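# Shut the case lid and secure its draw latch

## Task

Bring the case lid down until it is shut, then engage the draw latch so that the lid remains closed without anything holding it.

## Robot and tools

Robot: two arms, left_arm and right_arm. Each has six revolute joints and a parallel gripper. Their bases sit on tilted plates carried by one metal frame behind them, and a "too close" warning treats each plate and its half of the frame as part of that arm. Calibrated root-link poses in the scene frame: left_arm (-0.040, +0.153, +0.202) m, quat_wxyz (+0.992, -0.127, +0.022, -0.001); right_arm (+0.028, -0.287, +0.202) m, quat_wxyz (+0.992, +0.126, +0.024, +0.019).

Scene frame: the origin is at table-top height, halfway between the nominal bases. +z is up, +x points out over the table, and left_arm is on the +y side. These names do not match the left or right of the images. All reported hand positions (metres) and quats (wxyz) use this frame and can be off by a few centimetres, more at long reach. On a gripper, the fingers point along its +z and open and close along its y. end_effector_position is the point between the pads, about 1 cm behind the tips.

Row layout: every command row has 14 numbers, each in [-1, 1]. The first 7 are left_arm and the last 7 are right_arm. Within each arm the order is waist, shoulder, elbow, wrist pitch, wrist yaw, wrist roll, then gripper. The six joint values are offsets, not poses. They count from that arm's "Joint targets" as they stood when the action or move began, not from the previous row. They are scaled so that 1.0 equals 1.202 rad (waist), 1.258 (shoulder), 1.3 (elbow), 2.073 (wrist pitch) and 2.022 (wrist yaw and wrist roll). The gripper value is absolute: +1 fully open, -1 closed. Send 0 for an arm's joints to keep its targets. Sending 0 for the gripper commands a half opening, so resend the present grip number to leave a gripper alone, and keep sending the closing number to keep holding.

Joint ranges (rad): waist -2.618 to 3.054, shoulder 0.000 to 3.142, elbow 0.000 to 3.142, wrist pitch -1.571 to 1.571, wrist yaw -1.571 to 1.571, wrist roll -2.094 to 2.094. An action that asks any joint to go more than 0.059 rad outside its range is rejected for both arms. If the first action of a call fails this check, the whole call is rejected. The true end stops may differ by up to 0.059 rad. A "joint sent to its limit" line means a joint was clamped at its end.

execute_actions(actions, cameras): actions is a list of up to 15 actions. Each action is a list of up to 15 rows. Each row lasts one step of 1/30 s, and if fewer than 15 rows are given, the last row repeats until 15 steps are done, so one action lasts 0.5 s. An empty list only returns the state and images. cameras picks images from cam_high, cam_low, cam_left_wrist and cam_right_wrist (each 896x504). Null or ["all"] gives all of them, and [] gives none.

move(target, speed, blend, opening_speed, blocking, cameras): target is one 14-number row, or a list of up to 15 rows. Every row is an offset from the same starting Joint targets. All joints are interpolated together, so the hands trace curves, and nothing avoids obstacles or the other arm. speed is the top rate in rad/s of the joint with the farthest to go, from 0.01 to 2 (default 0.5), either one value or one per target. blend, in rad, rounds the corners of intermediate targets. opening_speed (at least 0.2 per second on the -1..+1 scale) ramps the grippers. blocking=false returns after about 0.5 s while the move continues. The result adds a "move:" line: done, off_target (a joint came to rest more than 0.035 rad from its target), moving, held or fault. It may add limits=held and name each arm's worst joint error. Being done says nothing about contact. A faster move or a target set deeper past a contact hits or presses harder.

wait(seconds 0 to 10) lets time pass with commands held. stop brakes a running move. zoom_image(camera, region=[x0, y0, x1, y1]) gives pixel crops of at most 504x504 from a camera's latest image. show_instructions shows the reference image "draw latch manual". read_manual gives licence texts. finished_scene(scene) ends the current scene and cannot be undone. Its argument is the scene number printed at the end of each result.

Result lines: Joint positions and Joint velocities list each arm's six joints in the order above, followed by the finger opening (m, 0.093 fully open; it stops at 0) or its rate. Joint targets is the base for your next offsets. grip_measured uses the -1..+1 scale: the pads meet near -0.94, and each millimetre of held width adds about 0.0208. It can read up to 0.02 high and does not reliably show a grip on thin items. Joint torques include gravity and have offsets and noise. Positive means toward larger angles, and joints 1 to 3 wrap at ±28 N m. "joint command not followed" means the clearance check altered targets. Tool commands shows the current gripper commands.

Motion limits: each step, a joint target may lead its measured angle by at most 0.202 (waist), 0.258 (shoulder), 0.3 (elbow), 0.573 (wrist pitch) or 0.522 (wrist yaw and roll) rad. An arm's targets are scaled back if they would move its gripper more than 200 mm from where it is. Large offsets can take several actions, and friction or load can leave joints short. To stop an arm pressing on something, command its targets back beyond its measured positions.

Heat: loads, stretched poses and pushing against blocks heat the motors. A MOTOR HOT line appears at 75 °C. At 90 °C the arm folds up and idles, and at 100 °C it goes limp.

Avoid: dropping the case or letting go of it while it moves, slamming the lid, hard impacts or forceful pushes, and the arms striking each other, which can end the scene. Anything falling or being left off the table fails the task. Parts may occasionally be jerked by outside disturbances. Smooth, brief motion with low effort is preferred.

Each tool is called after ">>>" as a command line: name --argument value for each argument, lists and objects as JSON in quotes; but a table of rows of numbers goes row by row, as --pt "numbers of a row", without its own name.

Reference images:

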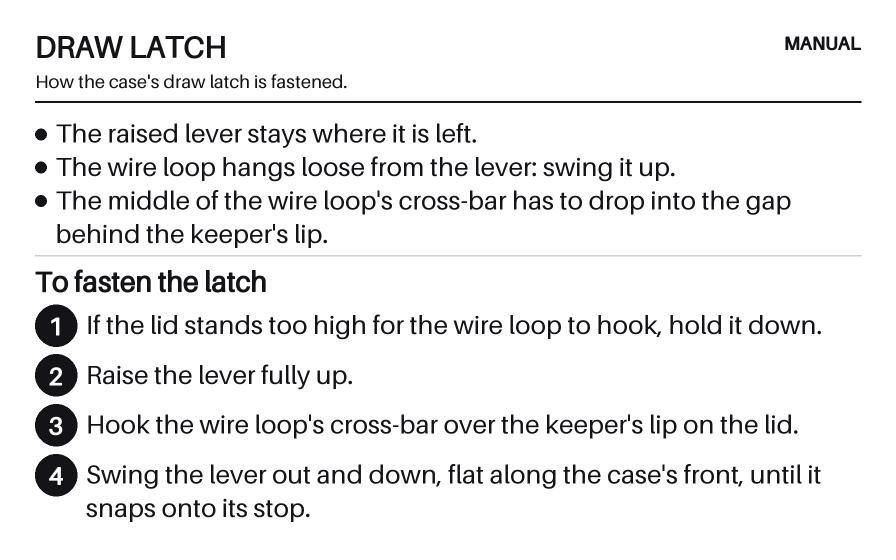

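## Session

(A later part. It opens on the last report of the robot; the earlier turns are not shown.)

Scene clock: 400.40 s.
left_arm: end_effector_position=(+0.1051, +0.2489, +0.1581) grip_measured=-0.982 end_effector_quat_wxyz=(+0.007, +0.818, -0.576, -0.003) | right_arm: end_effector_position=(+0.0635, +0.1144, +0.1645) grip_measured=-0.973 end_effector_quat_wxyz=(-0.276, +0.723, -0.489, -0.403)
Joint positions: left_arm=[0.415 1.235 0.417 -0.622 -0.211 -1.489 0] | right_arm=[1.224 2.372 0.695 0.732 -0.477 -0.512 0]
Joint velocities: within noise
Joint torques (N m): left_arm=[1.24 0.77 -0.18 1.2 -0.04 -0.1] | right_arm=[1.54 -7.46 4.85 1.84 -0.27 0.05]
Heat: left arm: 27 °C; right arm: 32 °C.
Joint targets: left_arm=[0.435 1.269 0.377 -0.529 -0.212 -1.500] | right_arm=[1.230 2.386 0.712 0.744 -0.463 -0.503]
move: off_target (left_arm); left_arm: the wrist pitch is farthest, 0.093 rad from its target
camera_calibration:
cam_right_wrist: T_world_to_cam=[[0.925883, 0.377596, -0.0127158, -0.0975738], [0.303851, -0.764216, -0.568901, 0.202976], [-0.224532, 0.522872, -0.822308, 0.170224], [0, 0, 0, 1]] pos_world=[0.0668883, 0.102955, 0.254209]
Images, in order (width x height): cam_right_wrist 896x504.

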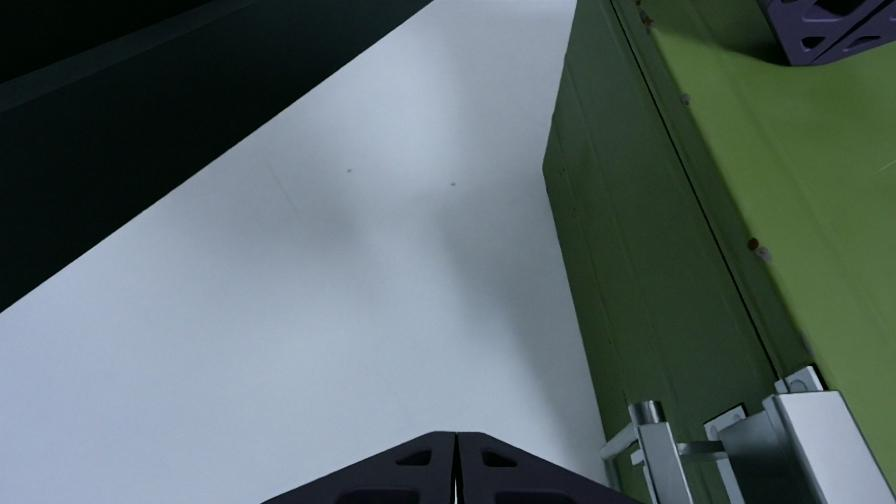

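>>> move --target '[0,0,0,0,0,0,-1,-0.0372,0.0097,0.0461,-0.0324,-0.0129,0,-1]' --speed 0.12 --cameras '["cam_right_wrist"]'

Scene clock: 406.93 s.
left_arm: end_effector_position=(+0.1051, +0.2489, +0.1581) grip_measured=-0.982 end_effector_quat_wxyz=(+0.007, +0.818, -0.576, -0.003) | right_arm: end_effector_position=(+0.0797, +0.1267, +0.1672) grip_measured=-0.973 end_effector_quat_wxyz=(-0.281, +0.714, -0.499, -0.403)
Joint positions: left_arm=[0.415 1.235 0.417 -0.622 -0.211 -1.489 0] | right_arm=[1.193 2.384 0.753 0.692 -0.479 -0.511 0]
Joint velocities: within noise
Joint torques (N m): left_arm=[1.24 0.8 -0.18 1.2 -0.05 -0.1] | right_arm=[0.32 -7.94 5.12 1.54 -0.49 0.06]
Heat: left arm: 27 °C; right arm: 32 °C.
Joint targets: left_arm=[0.435 1.269 0.377 -0.529 -0.212 -1.500] | right_arm=[1.186 2.398 0.772 0.677 -0.489 -0.503]
move: off_target (left_arm); left_arm: the wrist pitch is farthest, 0.093 rad from its target
camera_calibration:
cam_right_wrist: T_world_to_cam=[[0.936422, 0.350435, -0.0175779, -0.113852], [0.277373, -0.770009, -0.574587, 0.212852], [-0.214891, 0.533181, -0.818254, 0.166923], [0, 0, 0, 1]] pos_world=[0.0834442, 0.114796, 0.256886]
Images, in order (width x height): cam_right_wrist 896x504.

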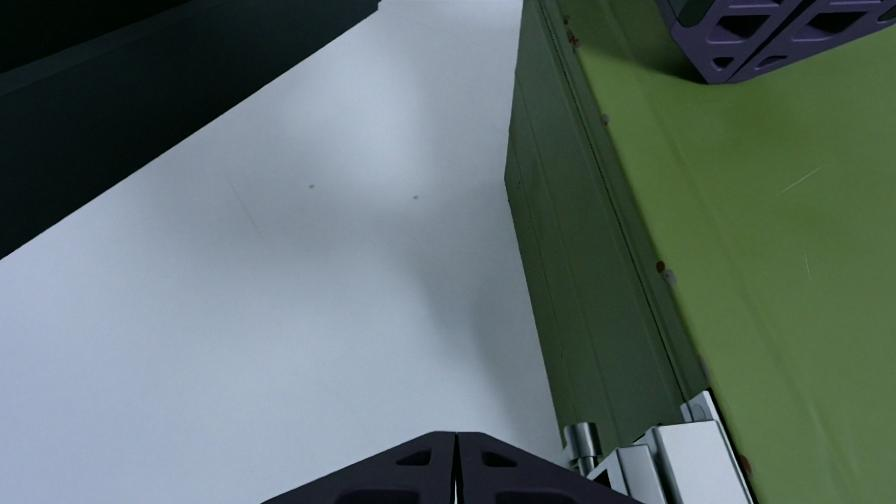

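>>> zoom_image --camera "cam_right_wrist" --region '[520, 360, 780, 504]'

Scaled by 1.938 from the camera's 896x504 image, which has a finer 1280x720 frame.

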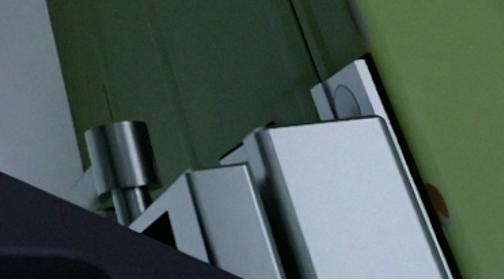

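>>> move --target '[0,0,0,0,0,0,-1,-0.015,0.0039,0.0184,-0.013,-0.0052,0,-1]' --speed 0.1 --cameras '["cam_right_wrist"]'

>>> zoom_image --camera "cam_right_wrist" --region '[520, 360, 780, 504]'

Scene clock: 419.60 s.
left_arm: end_effector_position=(+0.1051, +0.2489, +0.1581) grip_measured=-0.982 end_effector_quat_wxyz=(+0.007, +0.818, -0.576, -0.003) | right_arm: end_effector_position=(+0.0811, +0.1267, +0.1674) grip_measured=-0.973 end_effector_quat_wxyz=(-0.269, +0.712, -0.501, -0.411)
Joint positions: left_arm=[0.415 1.235 0.417 -0.622 -0.211 -1.489 0] | right_arm=[1.179 2.384 0.77 0.657 -0.508 -0.511 0]
Joint velocities: within noise
Joint torques (N m): left_arm=[1.24 0.79 -0.18 1.2 -0.04 -0.1] | right_arm=[-0.02 -7.31 5.71 1.67 -0.3 0.03]
Heat: left arm: 27 °C; right arm: 32 °C.
Joint targets: left_arm=[0.435 1.269 0.377 -0.529 -0.212 -1.500] | right_arm=[1.168 2.403 0.796 0.650 -0.499 -0.503]
move: off_target (left_arm); left_arm: the wrist pitch is farthest, 0.093 rad from its target
camera_calibration:
cam_right_wrist: T_world_to_cam=[[0.931927, 0.359692, -0.0462012, -0.11114], [0.26964, -0.772464, -0.574972, 0.213547], [-0.242502, 0.523374, -0.816867, 0.170636], [0, 0, 0, 1]] pos_world=[0.087373, 0.115627, 0.257036]
Images, in order (width x height): cam_right_wrist 896x504.

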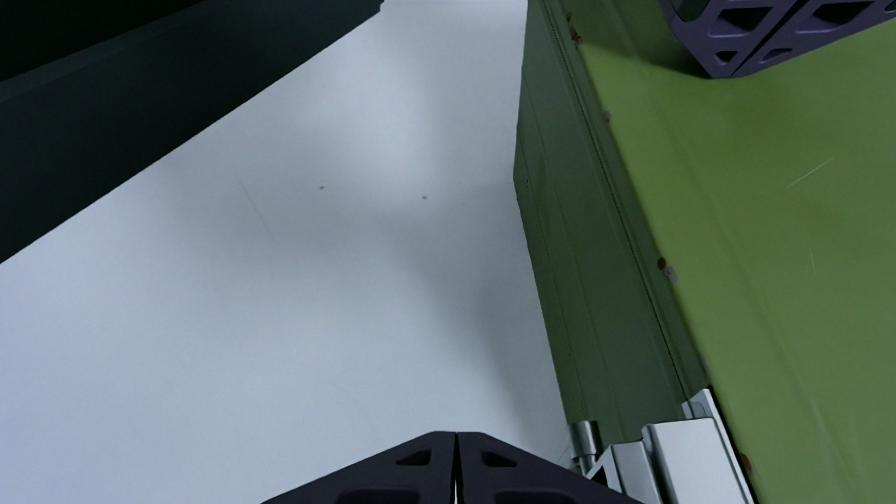

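Scaled by 1.938 from the camera's 896x504 image, which has a finer 1280x720 frame.

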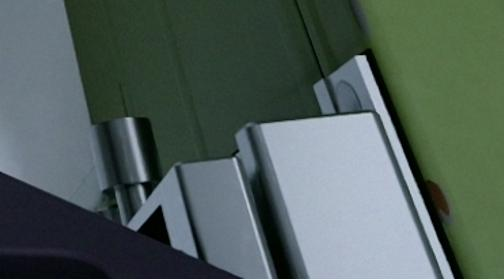

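>>> move --pt "0 0 0 0 0 0 -1 0.0516 -0.0135 -0.0646 0.0453 0.0178 0 -1" --pt "0 0 0 0 0 0 -1 -0.069 -0.2011 -0.2008 -0.0154 -0.0227 -0.0138 -1" --pt "0 0 0 0 0 0 -1 -0.0291 0.3227 -0.1285 0.4004 0.1583 -0.6167 -1" --speed 0.5 --cameras '["cam_right_wrist"]'

Scene clock: 514.23 s.
left_arm: end_effector_position=(+0.1051, +0.2489, +0.1581) grip_measured=-0.982 end_effector_quat_wxyz=(+0.007, +0.818, -0.576, -0.003) | right_arm: end_effector_position=(+0.1324, +0.0919, +0.0970) grip_measured=-0.973 end_effector_quat_wxyz=(-0.528, +0.845, -0.083, +0.000)
Joint positions: left_arm=[0.415 1.235 0.417 -0.622 -0.211 -1.489 0] | right_arm=[1.125 2.797 0.619 1.461 -0.194 -1.74 0]
Joint velocities: within noise
Joint torques (N m): left_arm=[1.21 0.8 -0.17 1.21 -0.04 -0.09] | right_arm=[1.77 -7.64 1.55 2.1 -0.13 -0.05]
Heat: left arm: 28 °C; right arm: 33 °C.
Joint targets: left_arm=[0.435 1.269 0.377 -0.529 -0.212 -1.500] | right_arm=[1.133 2.809 0.629 1.480 -0.179 -1.750]
move: off_target (left_arm); left_arm: the wrist pitch is farthest, 0.093 rad from its target
camera_calibration:
cam_right_wrist: T_world_to_cam=[[0.152268, 0.440299, 0.884845, -0.144152], [0.867001, -0.489305, 0.0942816, -0.0377257], [0.474472, 0.752806, -0.456246, -0.00725279], [0, 0, 0, 1]] pos_world=[0.0580991, 0.0504706, 0.1278]
Images, in order (width x height): cam_right_wrist 896x504.

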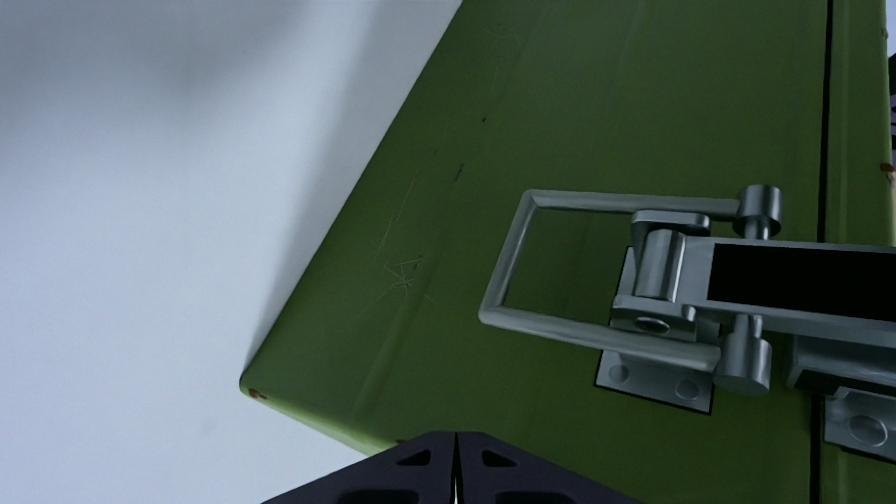

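>>> move --target '[0,0,0,0,0,0,-1,-0.0396,-0.0145,0.033,-0.0326,-0.0183,0,-1]' --speed 0.3 --cameras '["cam_right_wrist"]'

Scene clock: 552.67 s.
left_arm: end_effector_position=(+0.1051, +0.2489, +0.1581) grip_measured=-0.982 end_effector_quat_wxyz=(+0.007, +0.818, -0.576, -0.003) | right_arm: end_effector_position=(+0.1399, +0.0984, +0.0968) grip_measured=-0.973 end_effector_quat_wxyz=(-0.533, +0.842, -0.086, -0.009)
Joint positions: left_arm=[0.415 1.235 0.417 -0.622 -0.211 -1.489 0] | right_arm=[1.097 2.797 0.653 1.431 -0.228 -1.742 0]
Joint velocities: within noise
Joint torques (N m): left_arm=[1.21 0.79 -0.18 1.21 -0.05 -0.08] | right_arm=[-0.02 -9.55 2.11 1.78 -0.16 -0.05]
Heat: left arm: 28 °C; right arm: 37 °C.
Joint targets: left_arm=[0.435 1.269 0.377 -0.529 -0.212 -1.500] | right_arm=[1.085 2.791 0.672 1.412 -0.216 -1.750]
move: off_target (left_arm); left_arm: the wrist pitch is farthest, 0.093 rad from its target
camera_calibration:
cam_right_wrist: T_world_to_cam=[[0.165879, 0.429392, 0.887754, -0.149096], [0.870054, -0.487488, 0.0732189, -0.0395797], [0.464209, 0.760248, -0.454459, -0.0152781], [0, 0, 0, 1]] pos_world=[0.0662607, 0.0563414, 0.128316]
Images, in order (width x height): cam_right_wrist 896x504.

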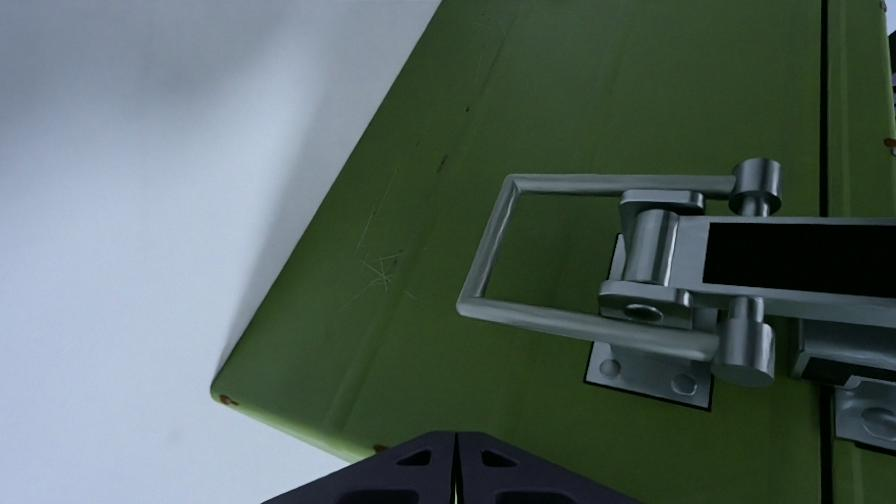

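>>> move --target '[0,0,0,0,0,0,-1,0.0507,-0.0227,0.0065,-0.0138,0.0229,0,-1]' --speed 0.2 --cameras '["cam_right_wrist"]'

Scene clock: 579.23 s.
left_arm: end_effector_position=(+0.1051, +0.2489, +0.1581) grip_measured=-0.982 end_effector_quat_wxyz=(+0.007, +0.818, -0.576, -0.003) | right_arm: end_effector_position=(+0.1324, +0.1042, +0.0932) grip_measured=-0.973 end_effector_quat_wxyz=(-0.523, +0.849, -0.077, +0.000)
Joint positions: left_arm=[0.415 1.235 0.417 -0.622 -0.211 -1.489 0] | right_arm=[1.14 2.797 0.671 1.397 -0.185 -1.742 0]
Joint velocities: within noise
Joint torques (N m): left_arm=[1.24 0.8 -0.2 1.2 -0.05 -0.1] | right_arm=[1.59 -12.01 1.81 1.83 -0.15 -0.01]
Heat: left arm: 28 °C; right arm: 35 °C.
Joint targets: left_arm=[0.435 1.269 0.377 -0.529 -0.212 -1.500] | right_arm=[1.146 2.762 0.680 1.384 -0.170 -1.750]
move: off_target (left_arm); left_arm: the wrist pitch is farthest, 0.093 rad from its target
camera_calibration:
cam_right_wrist: T_world_to_cam=[[0.143411, 0.453122, 0.879838, -0.145936], [0.871314, -0.479389, 0.104867, -0.0338683], [0.469302, 0.751576, -0.463561, -0.0166775], [0, 0, 0, 1]] pos_world=[0.0582655, 0.0624249, 0.12422]
Images, in order (width x height): cam_right_wrist 896x504.

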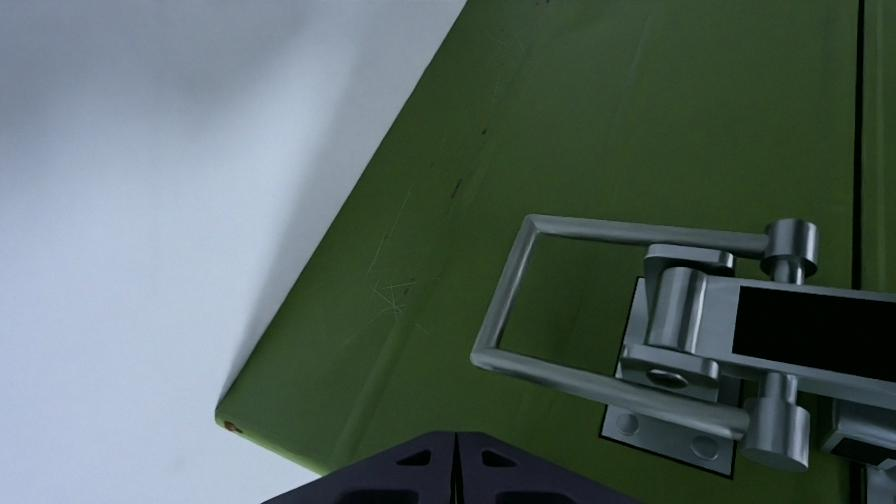

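>>> move --target '[0,0,0,0,0,0,-1,0.0017,-0.0327,0.007,-0.0245,0.001,0,-1]' --speed 0.2 --cameras '["cam_right_wrist"]'

Scene clock: 607.20 s.
left_arm: end_effector_position=(+0.1051, +0.2489, +0.1581) grip_measured=-0.982 end_effector_quat_wxyz=(+0.007, +0.818, -0.576, -0.003) | right_arm: end_effector_position=(+0.1328, +0.1043, +0.0942) grip_measured=-0.973 end_effector_quat_wxyz=(-0.510, +0.856, -0.079, -0.005)
Joint positions: left_arm=[0.415 1.235 0.417 -0.622 -0.211 -1.489 0] | right_arm=[1.14 2.76 0.671 1.33 -0.184 -1.742 0]
Joint velocities: within noise
Joint torques (N m): left_arm=[1.24 0.81 -0.18 1.2 -0.04 -0.11] | right_arm=[1.7 -12.59 2.74 1.95 -0.13 -0.05]
Heat: left arm: 28 °C; right arm: 35 °C.
Joint targets: left_arm=[0.435 1.269 0.377 -0.529 -0.212 -1.500] | right_arm=[1.148 2.721 0.689 1.333 -0.168 -1.750]
move: off_target (left_arm, right_arm); left_arm: the wrist pitch is farthest, 0.093 rad from its target; right_arm: the shoulder is farthest, 0.040 rad from its target
camera_calibration:
cam_right_wrist: T_world_to_cam=[[0.151174, 0.478741, 0.864843, -0.149196], [0.874129, -0.473263, 0.109181, -0.0356863], [0.461568, 0.739479, -0.490026, -0.0117248], [0, 0, 0, 1]] pos_world=[0.0591608, 0.0632073, 0.127182]
Images, in order (width x height): cam_right_wrist 896x504.

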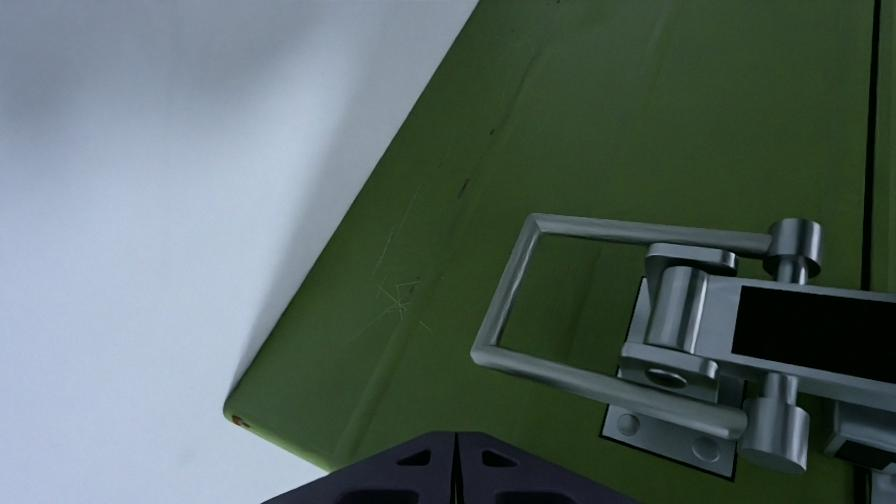

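>>> move --target '[0,0,0,0,0,0,-1,0,0,0,0.029,0.015,0,-1]' --speed 0.2 --cameras '["cam_right_wrist"]'

Scene clock: 622.47 s.
left_arm: end_effector_position=(+0.1051, +0.2489, +0.1581) grip_measured=-0.982 end_effector_quat_wxyz=(+0.007, +0.818, -0.576, -0.003) | right_arm: end_effector_position=(+0.1335, +0.1045, +0.0942) grip_measured=-0.973 end_effector_quat_wxyz=(-0.510, +0.857, -0.080, +0.001)
Joint positions: left_arm=[0.415 1.235 0.417 -0.622 -0.211 -1.489 0] | right_arm=[1.145 2.76 0.671 1.331 -0.17 -1.742 0]
Joint velocities: within noise
Joint torques (N m): left_arm=[1.21 0.8 -0.16 1.21 -0.03 -0.09] | right_arm=[1.29 -12.49 2.74 2.48 0.03 -0.04]
Heat: left arm: 28 °C; right arm: 39 °C.
Joint targets: left_arm=[0.435 1.269 0.377 -0.529 -0.212 -1.500] | right_arm=[1.148 2.721 0.689 1.393 -0.137 -1.750]
move: off_target (left_arm, right_arm); left_arm: the wrist pitch is farthest, 0.093 rad from its target; right_arm: the wrist pitch is farthest, 0.062 rad from its target
camera_calibration:
cam_right_wrist: T_world_to_cam=[[0.148067, 0.479819, 0.864783, -0.14906], [0.869726, -0.479441, 0.117101, -0.0357304], [0.4708, 0.734786, -0.488301, -0.0130758], [0, 0, 0, 1]] pos_world=[0.0593027, 0.0639994, 0.126704]
Images, in order (width x height): cam_right_wrist 896x504.

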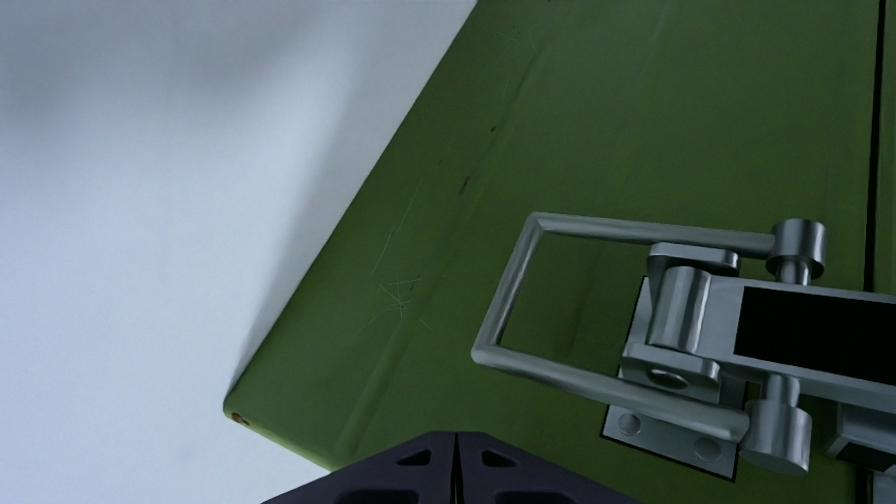

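>>> move --target '[0,0,0,0,0,0,-1,-0.0341,0.0628,-0.05,0.0371,-0.0312,0,-1]' --speed 0.3 --cameras '["cam_right_wrist"]'

Scene clock: 654.63 s.
left_arm: end_effector_position=(+0.1051, +0.2489, +0.1581) grip_measured=-0.982 end_effector_quat_wxyz=(+0.007, +0.818, -0.576, -0.003) | right_arm: end_effector_position=(+0.1393, +0.0942, +0.0992) grip_measured=-0.973 end_effector_quat_wxyz=(-0.531, +0.843, -0.089, +0.006)
Joint positions: left_arm=[0.415 1.235 0.417 -0.622 -0.211 -1.489 0] | right_arm=[1.114 2.789 0.629 1.451 -0.187 -1.742 0]
Joint velocities: within noise
Joint torques (N m): left_arm=[1.22 0.81 -0.14 1.21 -0.04 -0.09] | right_arm=[0.39 -7.64 0.47 2.14 -0.45 -0.05]
Heat: left arm: 28 °C; right arm: 43 °C.
Joint targets: left_arm=[0.435 1.269 0.377 -0.529 -0.212 -1.500] | right_arm=[1.107 2.800 0.624 1.470 -0.201 -1.750]
move: off_target (left_arm); left_arm: the wrist pitch is farthest, 0.093 rad from its target
camera_calibration:
cam_right_wrist: T_world_to_cam=[[0.155026, 0.433452, 0.887742, -0.148237], [0.858294, -0.504056, 0.0962281, -0.0403623], [0.489182, 0.747026, -0.450171, -0.0133822], [0, 0, 0, 1]] pos_world=[0.0641697, 0.0539055, 0.129456]
Images, in order (width x height): cam_right_wrist 896x504.

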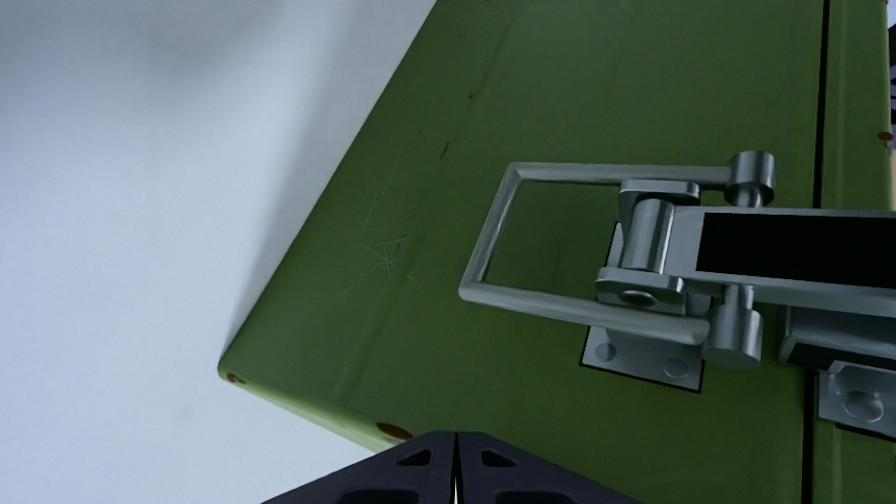

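>>> move --target '[0,0,0,0,0,0,-1,0.050,0,0.0505,-0.0318,0.0245,0,-1]' --speed 0.2 --cameras '["cam_right_wrist"]'

Scene clock: 658.47 s.
left_arm: end_effector_position=(+0.1051, +0.2489, +0.1581) grip_measured=-0.982 end_effector_quat_wxyz=(+0.007, +0.818, -0.576, -0.003) | right_arm: end_effector_position=(+0.1292, +0.1105, +0.1013) grip_measured=-0.973 end_effector_quat_wxyz=(-0.534, +0.843, -0.069, +0.005)
Joint positions: left_arm=[0.415 1.235 0.417 -0.622 -0.211 -1.489 0] | right_arm=[1.162 2.789 0.675 1.413 -0.173 -1.742 0]
Joint velocities: within noise
Joint torques (N m): left_arm=[1.24 0.79 -0.17 1.2 -0.04 -0.09] | right_arm=[1.48 -7.9 2.45 1.89 -0.08 -0.05]
Heat: left arm: 28 °C; right arm: 43 °C.
Joint targets: left_arm=[0.435 1.269 0.377 -0.529 -0.212 -1.500] | right_arm=[1.167 2.800 0.690 1.404 -0.151 -1.750]
move: off_target (left_arm); left_arm: the wrist pitch is farthest, 0.093 rad from its target
camera_calibration:
cam_right_wrist: T_world_to_cam=[[0.122387, 0.433228, 0.892936, -0.151827], [0.872558, -0.475687, 0.111196, -0.030157], [0.472931, 0.765529, -0.436235, -0.0210178], [0, 0, 0, 1]] pos_world=[0.0548354, 0.06752, 0.129756]
Images, in order (width x height): cam_right_wrist 896x504.

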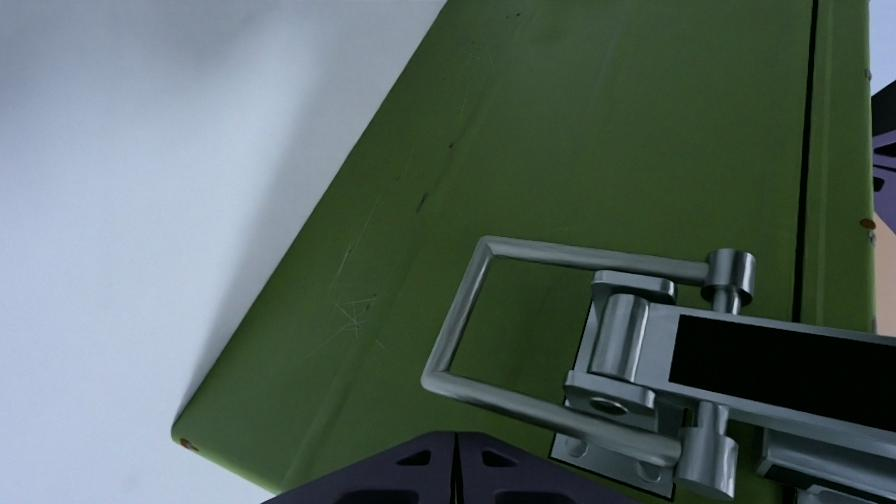

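>>> move --target '[0,0,0,0,0,0,-1,0.0275,0,0.0285,-0.018,0.0138,0,-1]' --speed 0.15 --cameras '["cam_right_wrist"]'

Scene clock: 670.97 s.
left_arm: end_effector_position=(+0.1051, +0.2489, +0.1581) grip_measured=-0.982 end_effector_quat_wxyz=(+0.007, +0.818, -0.576, -0.003) | right_arm: end_effector_position=(+0.1274, +0.1152, +0.0998) grip_measured=-0.973 end_effector_quat_wxyz=(-0.529, +0.846, -0.067, +0.018)
Joint positions: left_arm=[0.415 1.235 0.417 -0.622 -0.211 -1.489 0] | right_arm=[1.188 2.789 0.691 1.392 -0.132 -1.743 0]
Joint velocities: within noise
Joint torques (N m): left_arm=[1.24 0.77 -0.16 1.2 -0.05 -0.1] | right_arm=[2 -8.12 4.23 1.74 -0.18 -0.07]
Heat: left arm: 28 °C; right arm: 41 °C.
Joint targets: left_arm=[0.435 1.269 0.377 -0.529 -0.212 -1.500] | right_arm=[1.200 2.800 0.727 1.367 -0.123 -1.750]
move: off_target (left_arm, right_arm); left_arm: the wrist pitch is farthest, 0.093 rad from its target; right_arm: the elbow is farthest, 0.036 rad from its target
camera_calibration:
cam_right_wrist: T_world_to_cam=[[0.107296, 0.444614, 0.889273, -0.151334], [0.86513, -0.482513, 0.136862, -0.0269723], [0.489936, 0.754652, -0.436421, -0.025265], [0, 0, 0, 1]] pos_world=[0.0519503, 0.073337, 0.127242]
Images, in order (width x height): cam_right_wrist 896x504.

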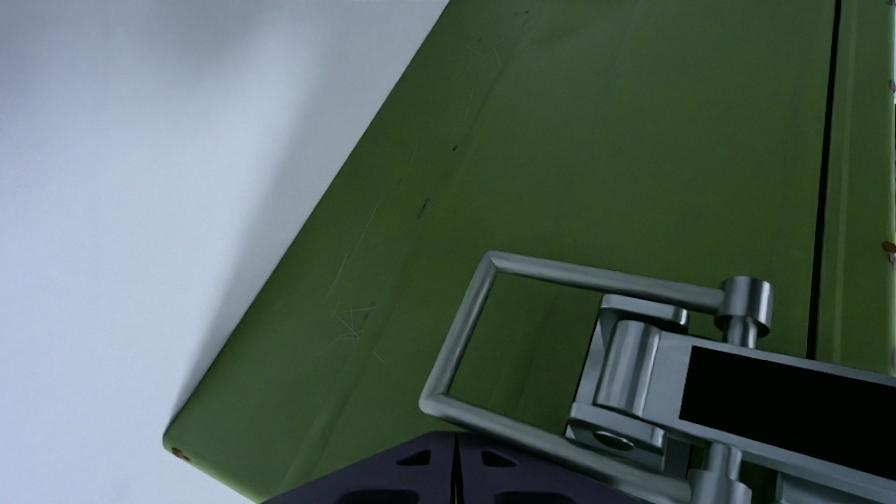

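>>> zoom_image --camera "cam_right_wrist" --region '[400, 380, 600, 504]'

Scaled by 2.520 from the camera's 896x504 image, which has a finer 1280x720 frame.

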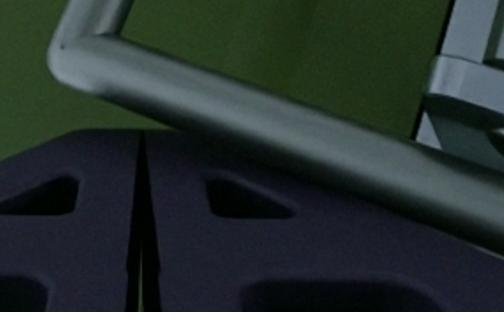

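>>> move --target '[0,0,0,0,0,0,-1,0.018,0,0.02,-0.010,0.008,0,-1]' --speed 0.15 --cameras '["cam_right_wrist"]'

>>> zoom_image --camera "cam_right_wrist" --region '[340, 380, 600, 504]'

Scene clock: 682.00 s.
left_arm: end_effector_position=(+0.1051, +0.2489, +0.1581) grip_measured=-0.982 end_effector_quat_wxyz=(+0.007, +0.818, -0.576, -0.003) | right_arm: end_effector_position=(+0.1277, +0.1159, +0.0993) grip_measured=-0.973 end_effector_quat_wxyz=(-0.525, +0.848, -0.069, +0.030)
Joint positions: left_arm=[0.415 1.235 0.417 -0.622 -0.211 -1.489 0] | right_arm=[1.203 2.789 0.693 1.39 -0.097 -1.743 0]
Joint velocities: within noise
Joint torques (N m): left_arm=[1.21 0.8 -0.2 1.19 -0.04 -0.09] | right_arm=[2.62 -7.98 6.16 1.52 -0.32 -0.05]
Heat: left arm: 29 °C; right arm: 40 °C.
Joint targets: left_arm=[0.435 1.269 0.377 -0.529 -0.212 -1.500] | right_arm=[1.222 2.800 0.753 1.346 -0.107 -1.750]
move: off_target (left_arm, right_arm); left_arm: the wrist pitch is farthest, 0.093 rad from its target; right_arm: the elbow is farthest, 0.060 rad from its target
camera_calibration:
cam_right_wrist: T_world_to_cam=[[0.0987915, 0.450553, 0.887267, -0.150628], [0.85472, -0.495029, 0.156207, -0.0259897], [0.509602, 0.742933, -0.434001, -0.0275487], [0, 0, 0, 1]] pos_world=[0.0511336, 0.0754672, 0.125751]
Images, in order (width x height): cam_right_wrist 896x504.

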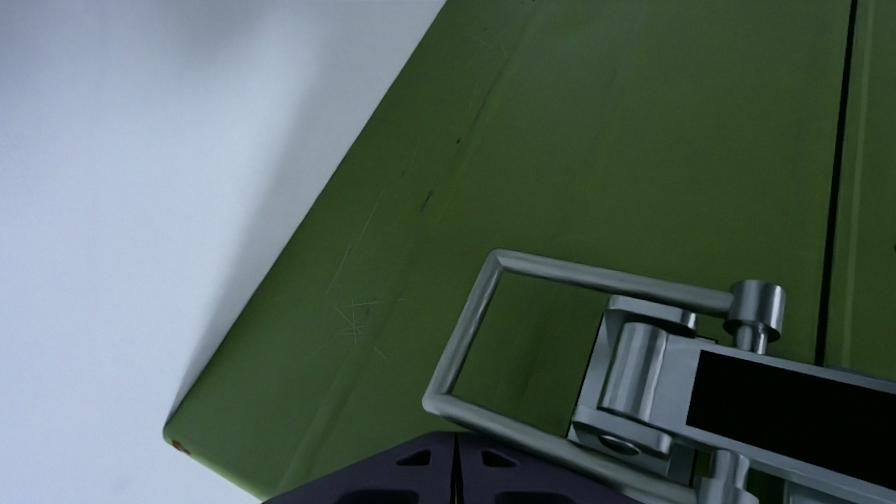

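Scaled by 1.938 from the camera's 896x504 image, which has a finer 1280x720 frame.

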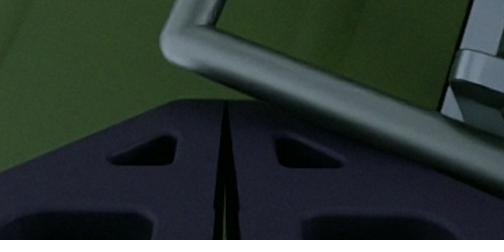

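>>> move --pt "0 0 0 0 0 0 -1 -0.0865 0 -0.07 0.0381 -0.046 0 -1" --pt "0 0 0 0 0 0 -1 -0.0266 0 -0.0085 0.0029 -0.0104 0 -1" --speed 0.2 --cameras '["cam_right_wrist"]'

>>> zoom_image --camera "cam_right_wrist" --region '[340, 330, 640, 504]'

Scene clock: 712.67 s.
left_arm: end_effector_position=(+0.1051, +0.2489, +0.1581) grip_measured=-0.982 end_effector_quat_wxyz=(+0.007, +0.818, -0.576, -0.003) | right_arm: end_effector_position=(+0.1273, +0.1155, +0.0944) grip_measured=-0.973 end_effector_quat_wxyz=(-0.521, +0.851, -0.065, +0.010)
Joint positions: left_arm=[0.415 1.235 0.417 -0.622 -0.211 -1.489 0] | right_arm=[1.179 2.792 0.704 1.36 -0.149 -1.749 0]
Joint velocities: within noise
Joint torques (N m): left_arm=[1.24 0.79 -0.17 1.21 -0.04 -0.1] | right_arm=[1.89 -8.46 4.57 1.88 -0.04 0.04]
Heat: left arm: 29 °C; right arm: 38 °C.
Joint targets: left_arm=[0.435 1.269 0.377 -0.529 -0.212 -1.500] | right_arm=[1.190 2.800 0.742 1.352 -0.128 -1.750]
move: off_target (left_arm, right_arm); left_arm: the wrist pitch is farthest, 0.093 rad from its target; right_arm: the elbow is farthest, 0.038 rad from its target
camera_calibration:
cam_right_wrist: T_world_to_cam=[[0.111748, 0.461044, 0.880313, -0.14831], [0.872451, -0.469626, 0.135206, -0.0282709], [0.475753, 0.752921, -0.454718, -0.0240973], [0, 0, 0, 1]] pos_world=[0.0527027, 0.0732441, 0.123424]
Images, in order (width x height): cam_right_wrist 896x504.

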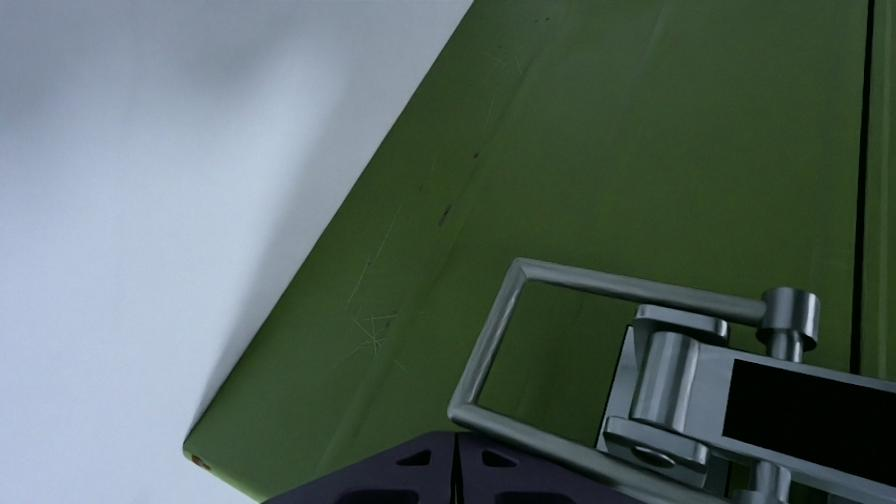

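Scaled by 1.680 from the camera's 896x504 image, which has a finer 1280x720 frame.

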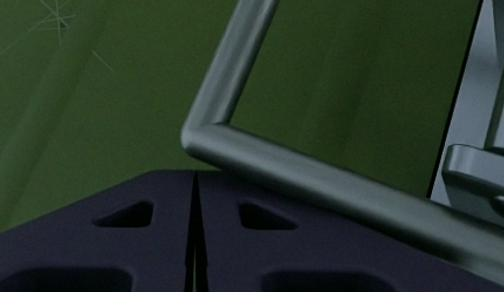

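>>> move --pt "0 0 0 0 0 0 -1 -0.1414 0 -0.14 0.0714 -0.0702 0 -1" --pt "0 0 0 0 0 0 -1 0.1972 -0.1323 -0.147 -0.0164 0.1644 0.8729 -0.11" --speed 0.5 --cameras '["cam_right_wrist"]'

Scene clock: 797.47 s.
left_arm: end_effector_position=(+0.1051, +0.2489, +0.1581) grip_measured=-0.982 end_effector_quat_wxyz=(+0.007, +0.818, -0.576, -0.003) | right_arm: end_effector_position=(+0.0920, +0.0914, +0.1151) grip_measured=-0.111 end_effector_quat_wxyz=(+0.396, -0.529, +0.690, +0.296)
Joint positions: left_arm=[0.415 1.235 0.417 -0.622 -0.211 -1.489 0] | right_arm=[1.421 2.666 0.557 1.332 0.191 0.007 0.04]
Joint velocities: within noise
Joint torques (N m): left_arm=[1.22 0.79 -0.18 1.21 -0.04 -0.09] | right_arm=[1.11 -11.52 0.79 1.84 0.05 0.11]
Heat: left arm: 29 °C; right arm: 36 °C.
Joint targets: left_arm=[0.435 1.269 0.377 -0.529 -0.212 -1.500] | right_arm=[1.427 2.634 0.551 1.318 0.205 0.015]
move: off_target (left_arm); left_arm: the wrist pitch is farthest, 0.093 rad from its target
camera_calibration:
cam_right_wrist: T_world_to_cam=[[0.965933, -0.258707, -0.00665661, -0.0621209], [-0.214507, -0.785981, -0.579845, 0.19959], [0.144778, 0.561519, -0.8147, 0.109668], [0, 0, 0, 1]] pos_world=[0.0869405, 0.0792222, 0.204664]
Images, in order (width x height): cam_right_wrist 896x504.

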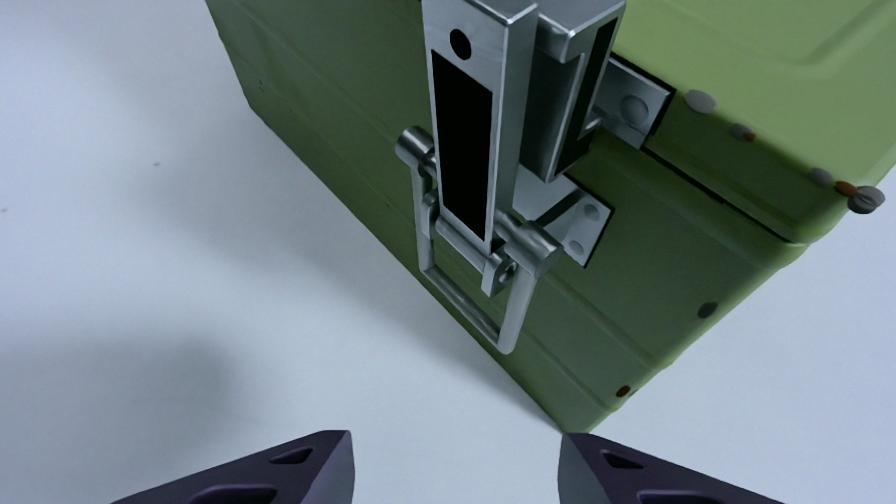

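>>> move --target '[0,0,0,0,0,0,-1,-0.0283,0.0874,0.1452,-0.0357,-0.0122,0,-0.11]' --speed 0.2 --cameras '["cam_right_wrist"]'

Scene clock: 816.30 s.
left_arm: end_effector_position=(+0.1051, +0.2489, +0.1581) grip_measured=-0.982 end_effector_quat_wxyz=(+0.007, +0.818, -0.576, -0.003) | right_arm: end_effector_position=(+0.1019, +0.1299, +0.1087) grip_measured=-0.111 end_effector_quat_wxyz=(+0.406, -0.516, +0.690, +0.304)
Joint positions: left_arm=[0.415 1.235 0.417 -0.622 -0.211 -1.489 0] | right_arm=[1.403 2.728 0.72 1.265 0.188 0.007 0.04]
Joint velocities: within noise
Joint torques (N m): left_arm=[1.21 0.79 -0.18 1.19 -0.04 -0.1] | right_arm=[-0.21 -7.95 3.58 1.83 -0.12 0.09]
Heat: left arm: 29 °C; right arm: 40 °C.
Joint targets: left_arm=[0.435 1.269 0.377 -0.529 -0.212 -1.500] | right_arm=[1.393 2.743 0.739 1.244 0.180 0.015]
move: off_target (left_arm); left_arm: the wrist pitch is farthest, 0.093 rad from its target
camera_calibration:
cam_right_wrist: T_world_to_cam=[[0.96124, -0.275152, -0.0175529, -0.0579867], [-0.229375, -0.762746, -0.604653, 0.229474], [0.152983, 0.585243, -0.796296, 0.0755097], [0, 0, 0, 1]] pos_world=[0.0968231, 0.114884, 0.197862]
Images, in order (width x height): cam_right_wrist 896x504.

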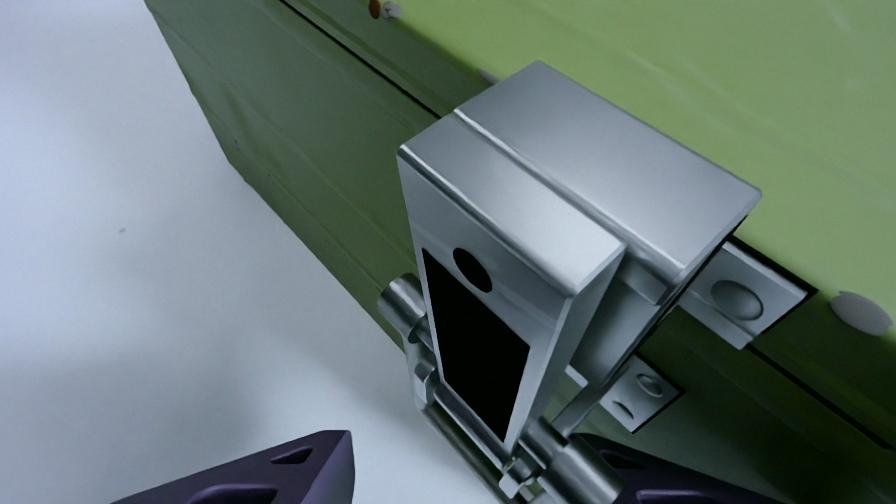

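>>> zoom_image --camera "cam_right_wrist" --region '[380, 330, 720, 504]'

Scaled by 1.482 from the camera's 896x504 image, which has a finer 1280x720 frame.

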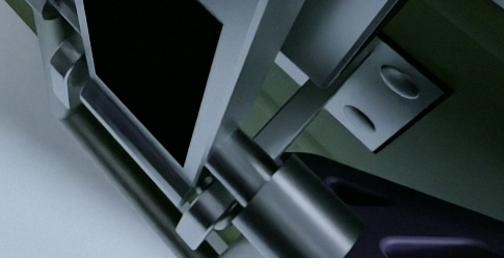

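>>> wait --seconds 0

>>> zoom_image --camera "cam_high" --region '[260, 80, 520, 270]'

>>> zoom_image --camera "cam_low" --region '[420, 60, 720, 320]'

Scene clock: 858.47 s.
left_arm: end_effector_position=(+0.1051, +0.2489, +0.1581) grip_measured=-0.982 end_effector_quat_wxyz=(+0.007, +0.818, -0.576, -0.003) | right_arm: end_effector_position=(+0.1018, +0.1299, +0.1087) grip_measured=-0.111 end_effector_quat_wxyz=(+0.406, -0.516, +0.690, +0.304)
Joint positions: left_arm=[0.415 1.235 0.417 -0.622 -0.211 -1.489 0] | right_arm=[1.403 2.728 0.72 1.265 0.187 0.007 0.04]
Joint velocities: within noise
Joint torques (N m): left_arm=[1.25 0.76 -0.17 1.2 -0.04 -0.1] | right_arm=[-0.12 -8.2 3.44 1.82 -0.17 0.09]
Heat: left arm: 29 °C; right arm: 39 °C.
Joint targets: left_arm=[0.435 1.269 0.377 -0.529 -0.212 -1.500] | right_arm=[1.393 2.743 0.739 1.244 0.180 0.015]
Tool commands: left_gripper/opening=-1.0 right_gripper/opening=-0.11
camera_calibration:
cam_left_wrist: T_world_to_cam=[[0.935201, 0.354096, -0.00385364, -0.185909], [0.318821, -0.837201, 0.444351, 0.144685], [0.154117, -0.416786, -0.895844, 0.313865], [0, 0, 0, 1]] pos_world=[0.0793618, 0.317774, 0.216167]
cam_right_wrist: T_world_to_cam=[[0.961329, -0.274831, -0.017738, -0.0579532], [-0.229229, -0.762792, -0.60465, 0.229464], [0.152646, 0.585334, -0.796294, 0.0755307], [0, 0, 0, 1]] pos_world=[0.0967823, 0.114895, 0.197862]

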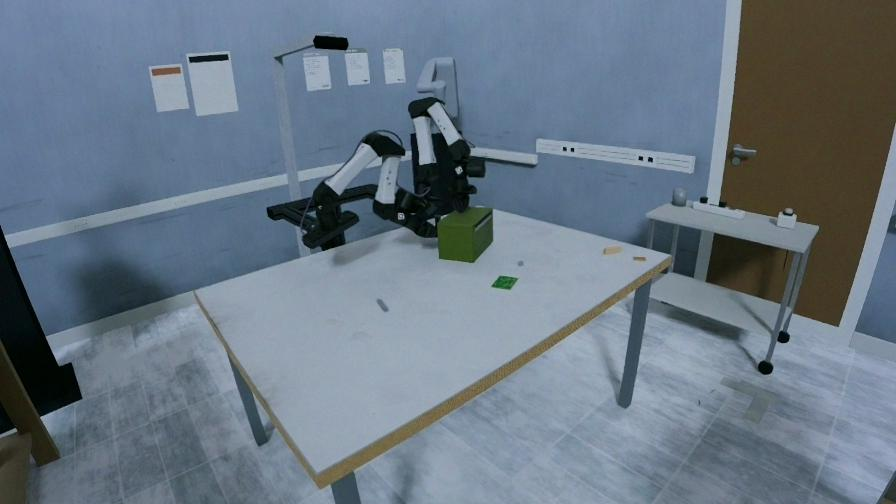

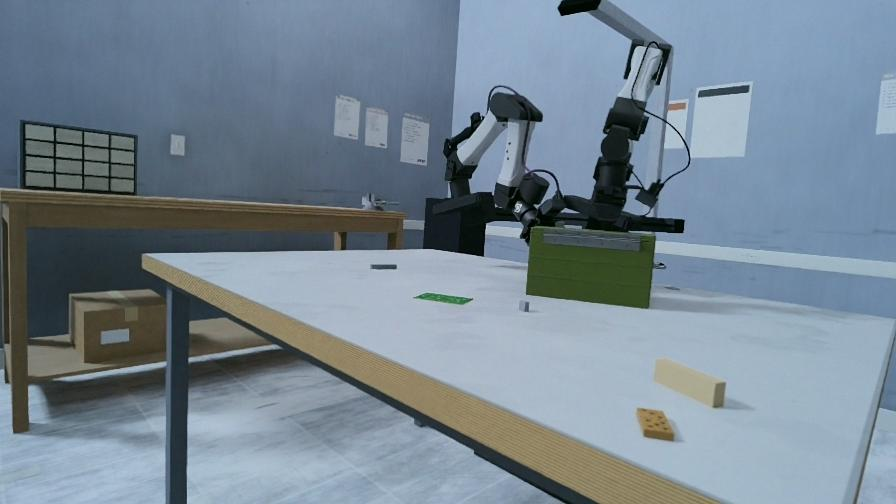

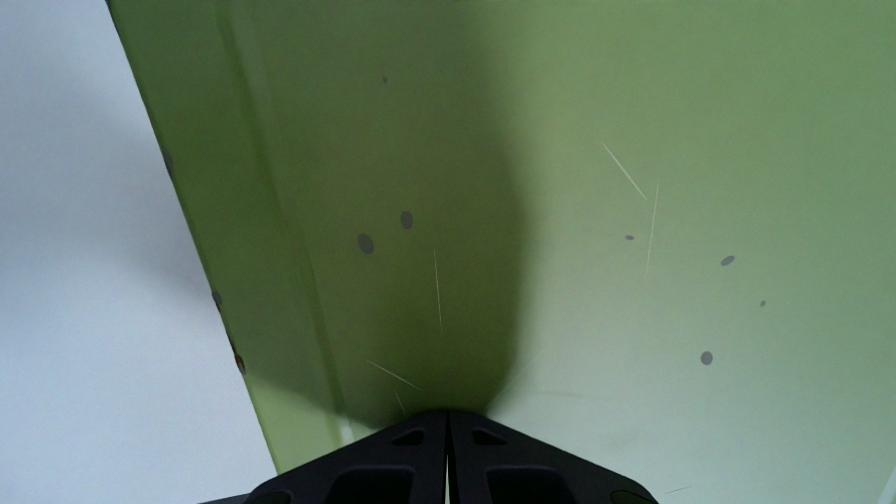

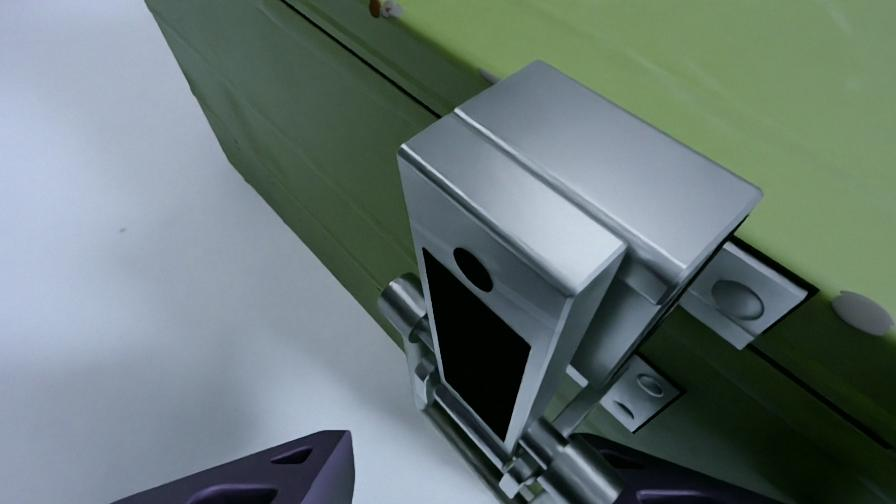

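Scaled by 1.938 from the camera's 896x504 image, which has a finer 1280x720 frame.

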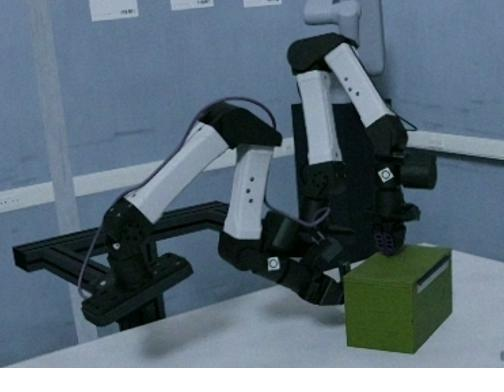

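Scaled by 1.680 from the camera's 896x504 image, which has a finer 1280x720 frame.

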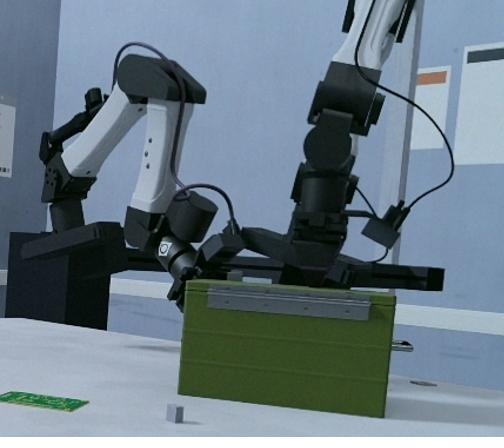

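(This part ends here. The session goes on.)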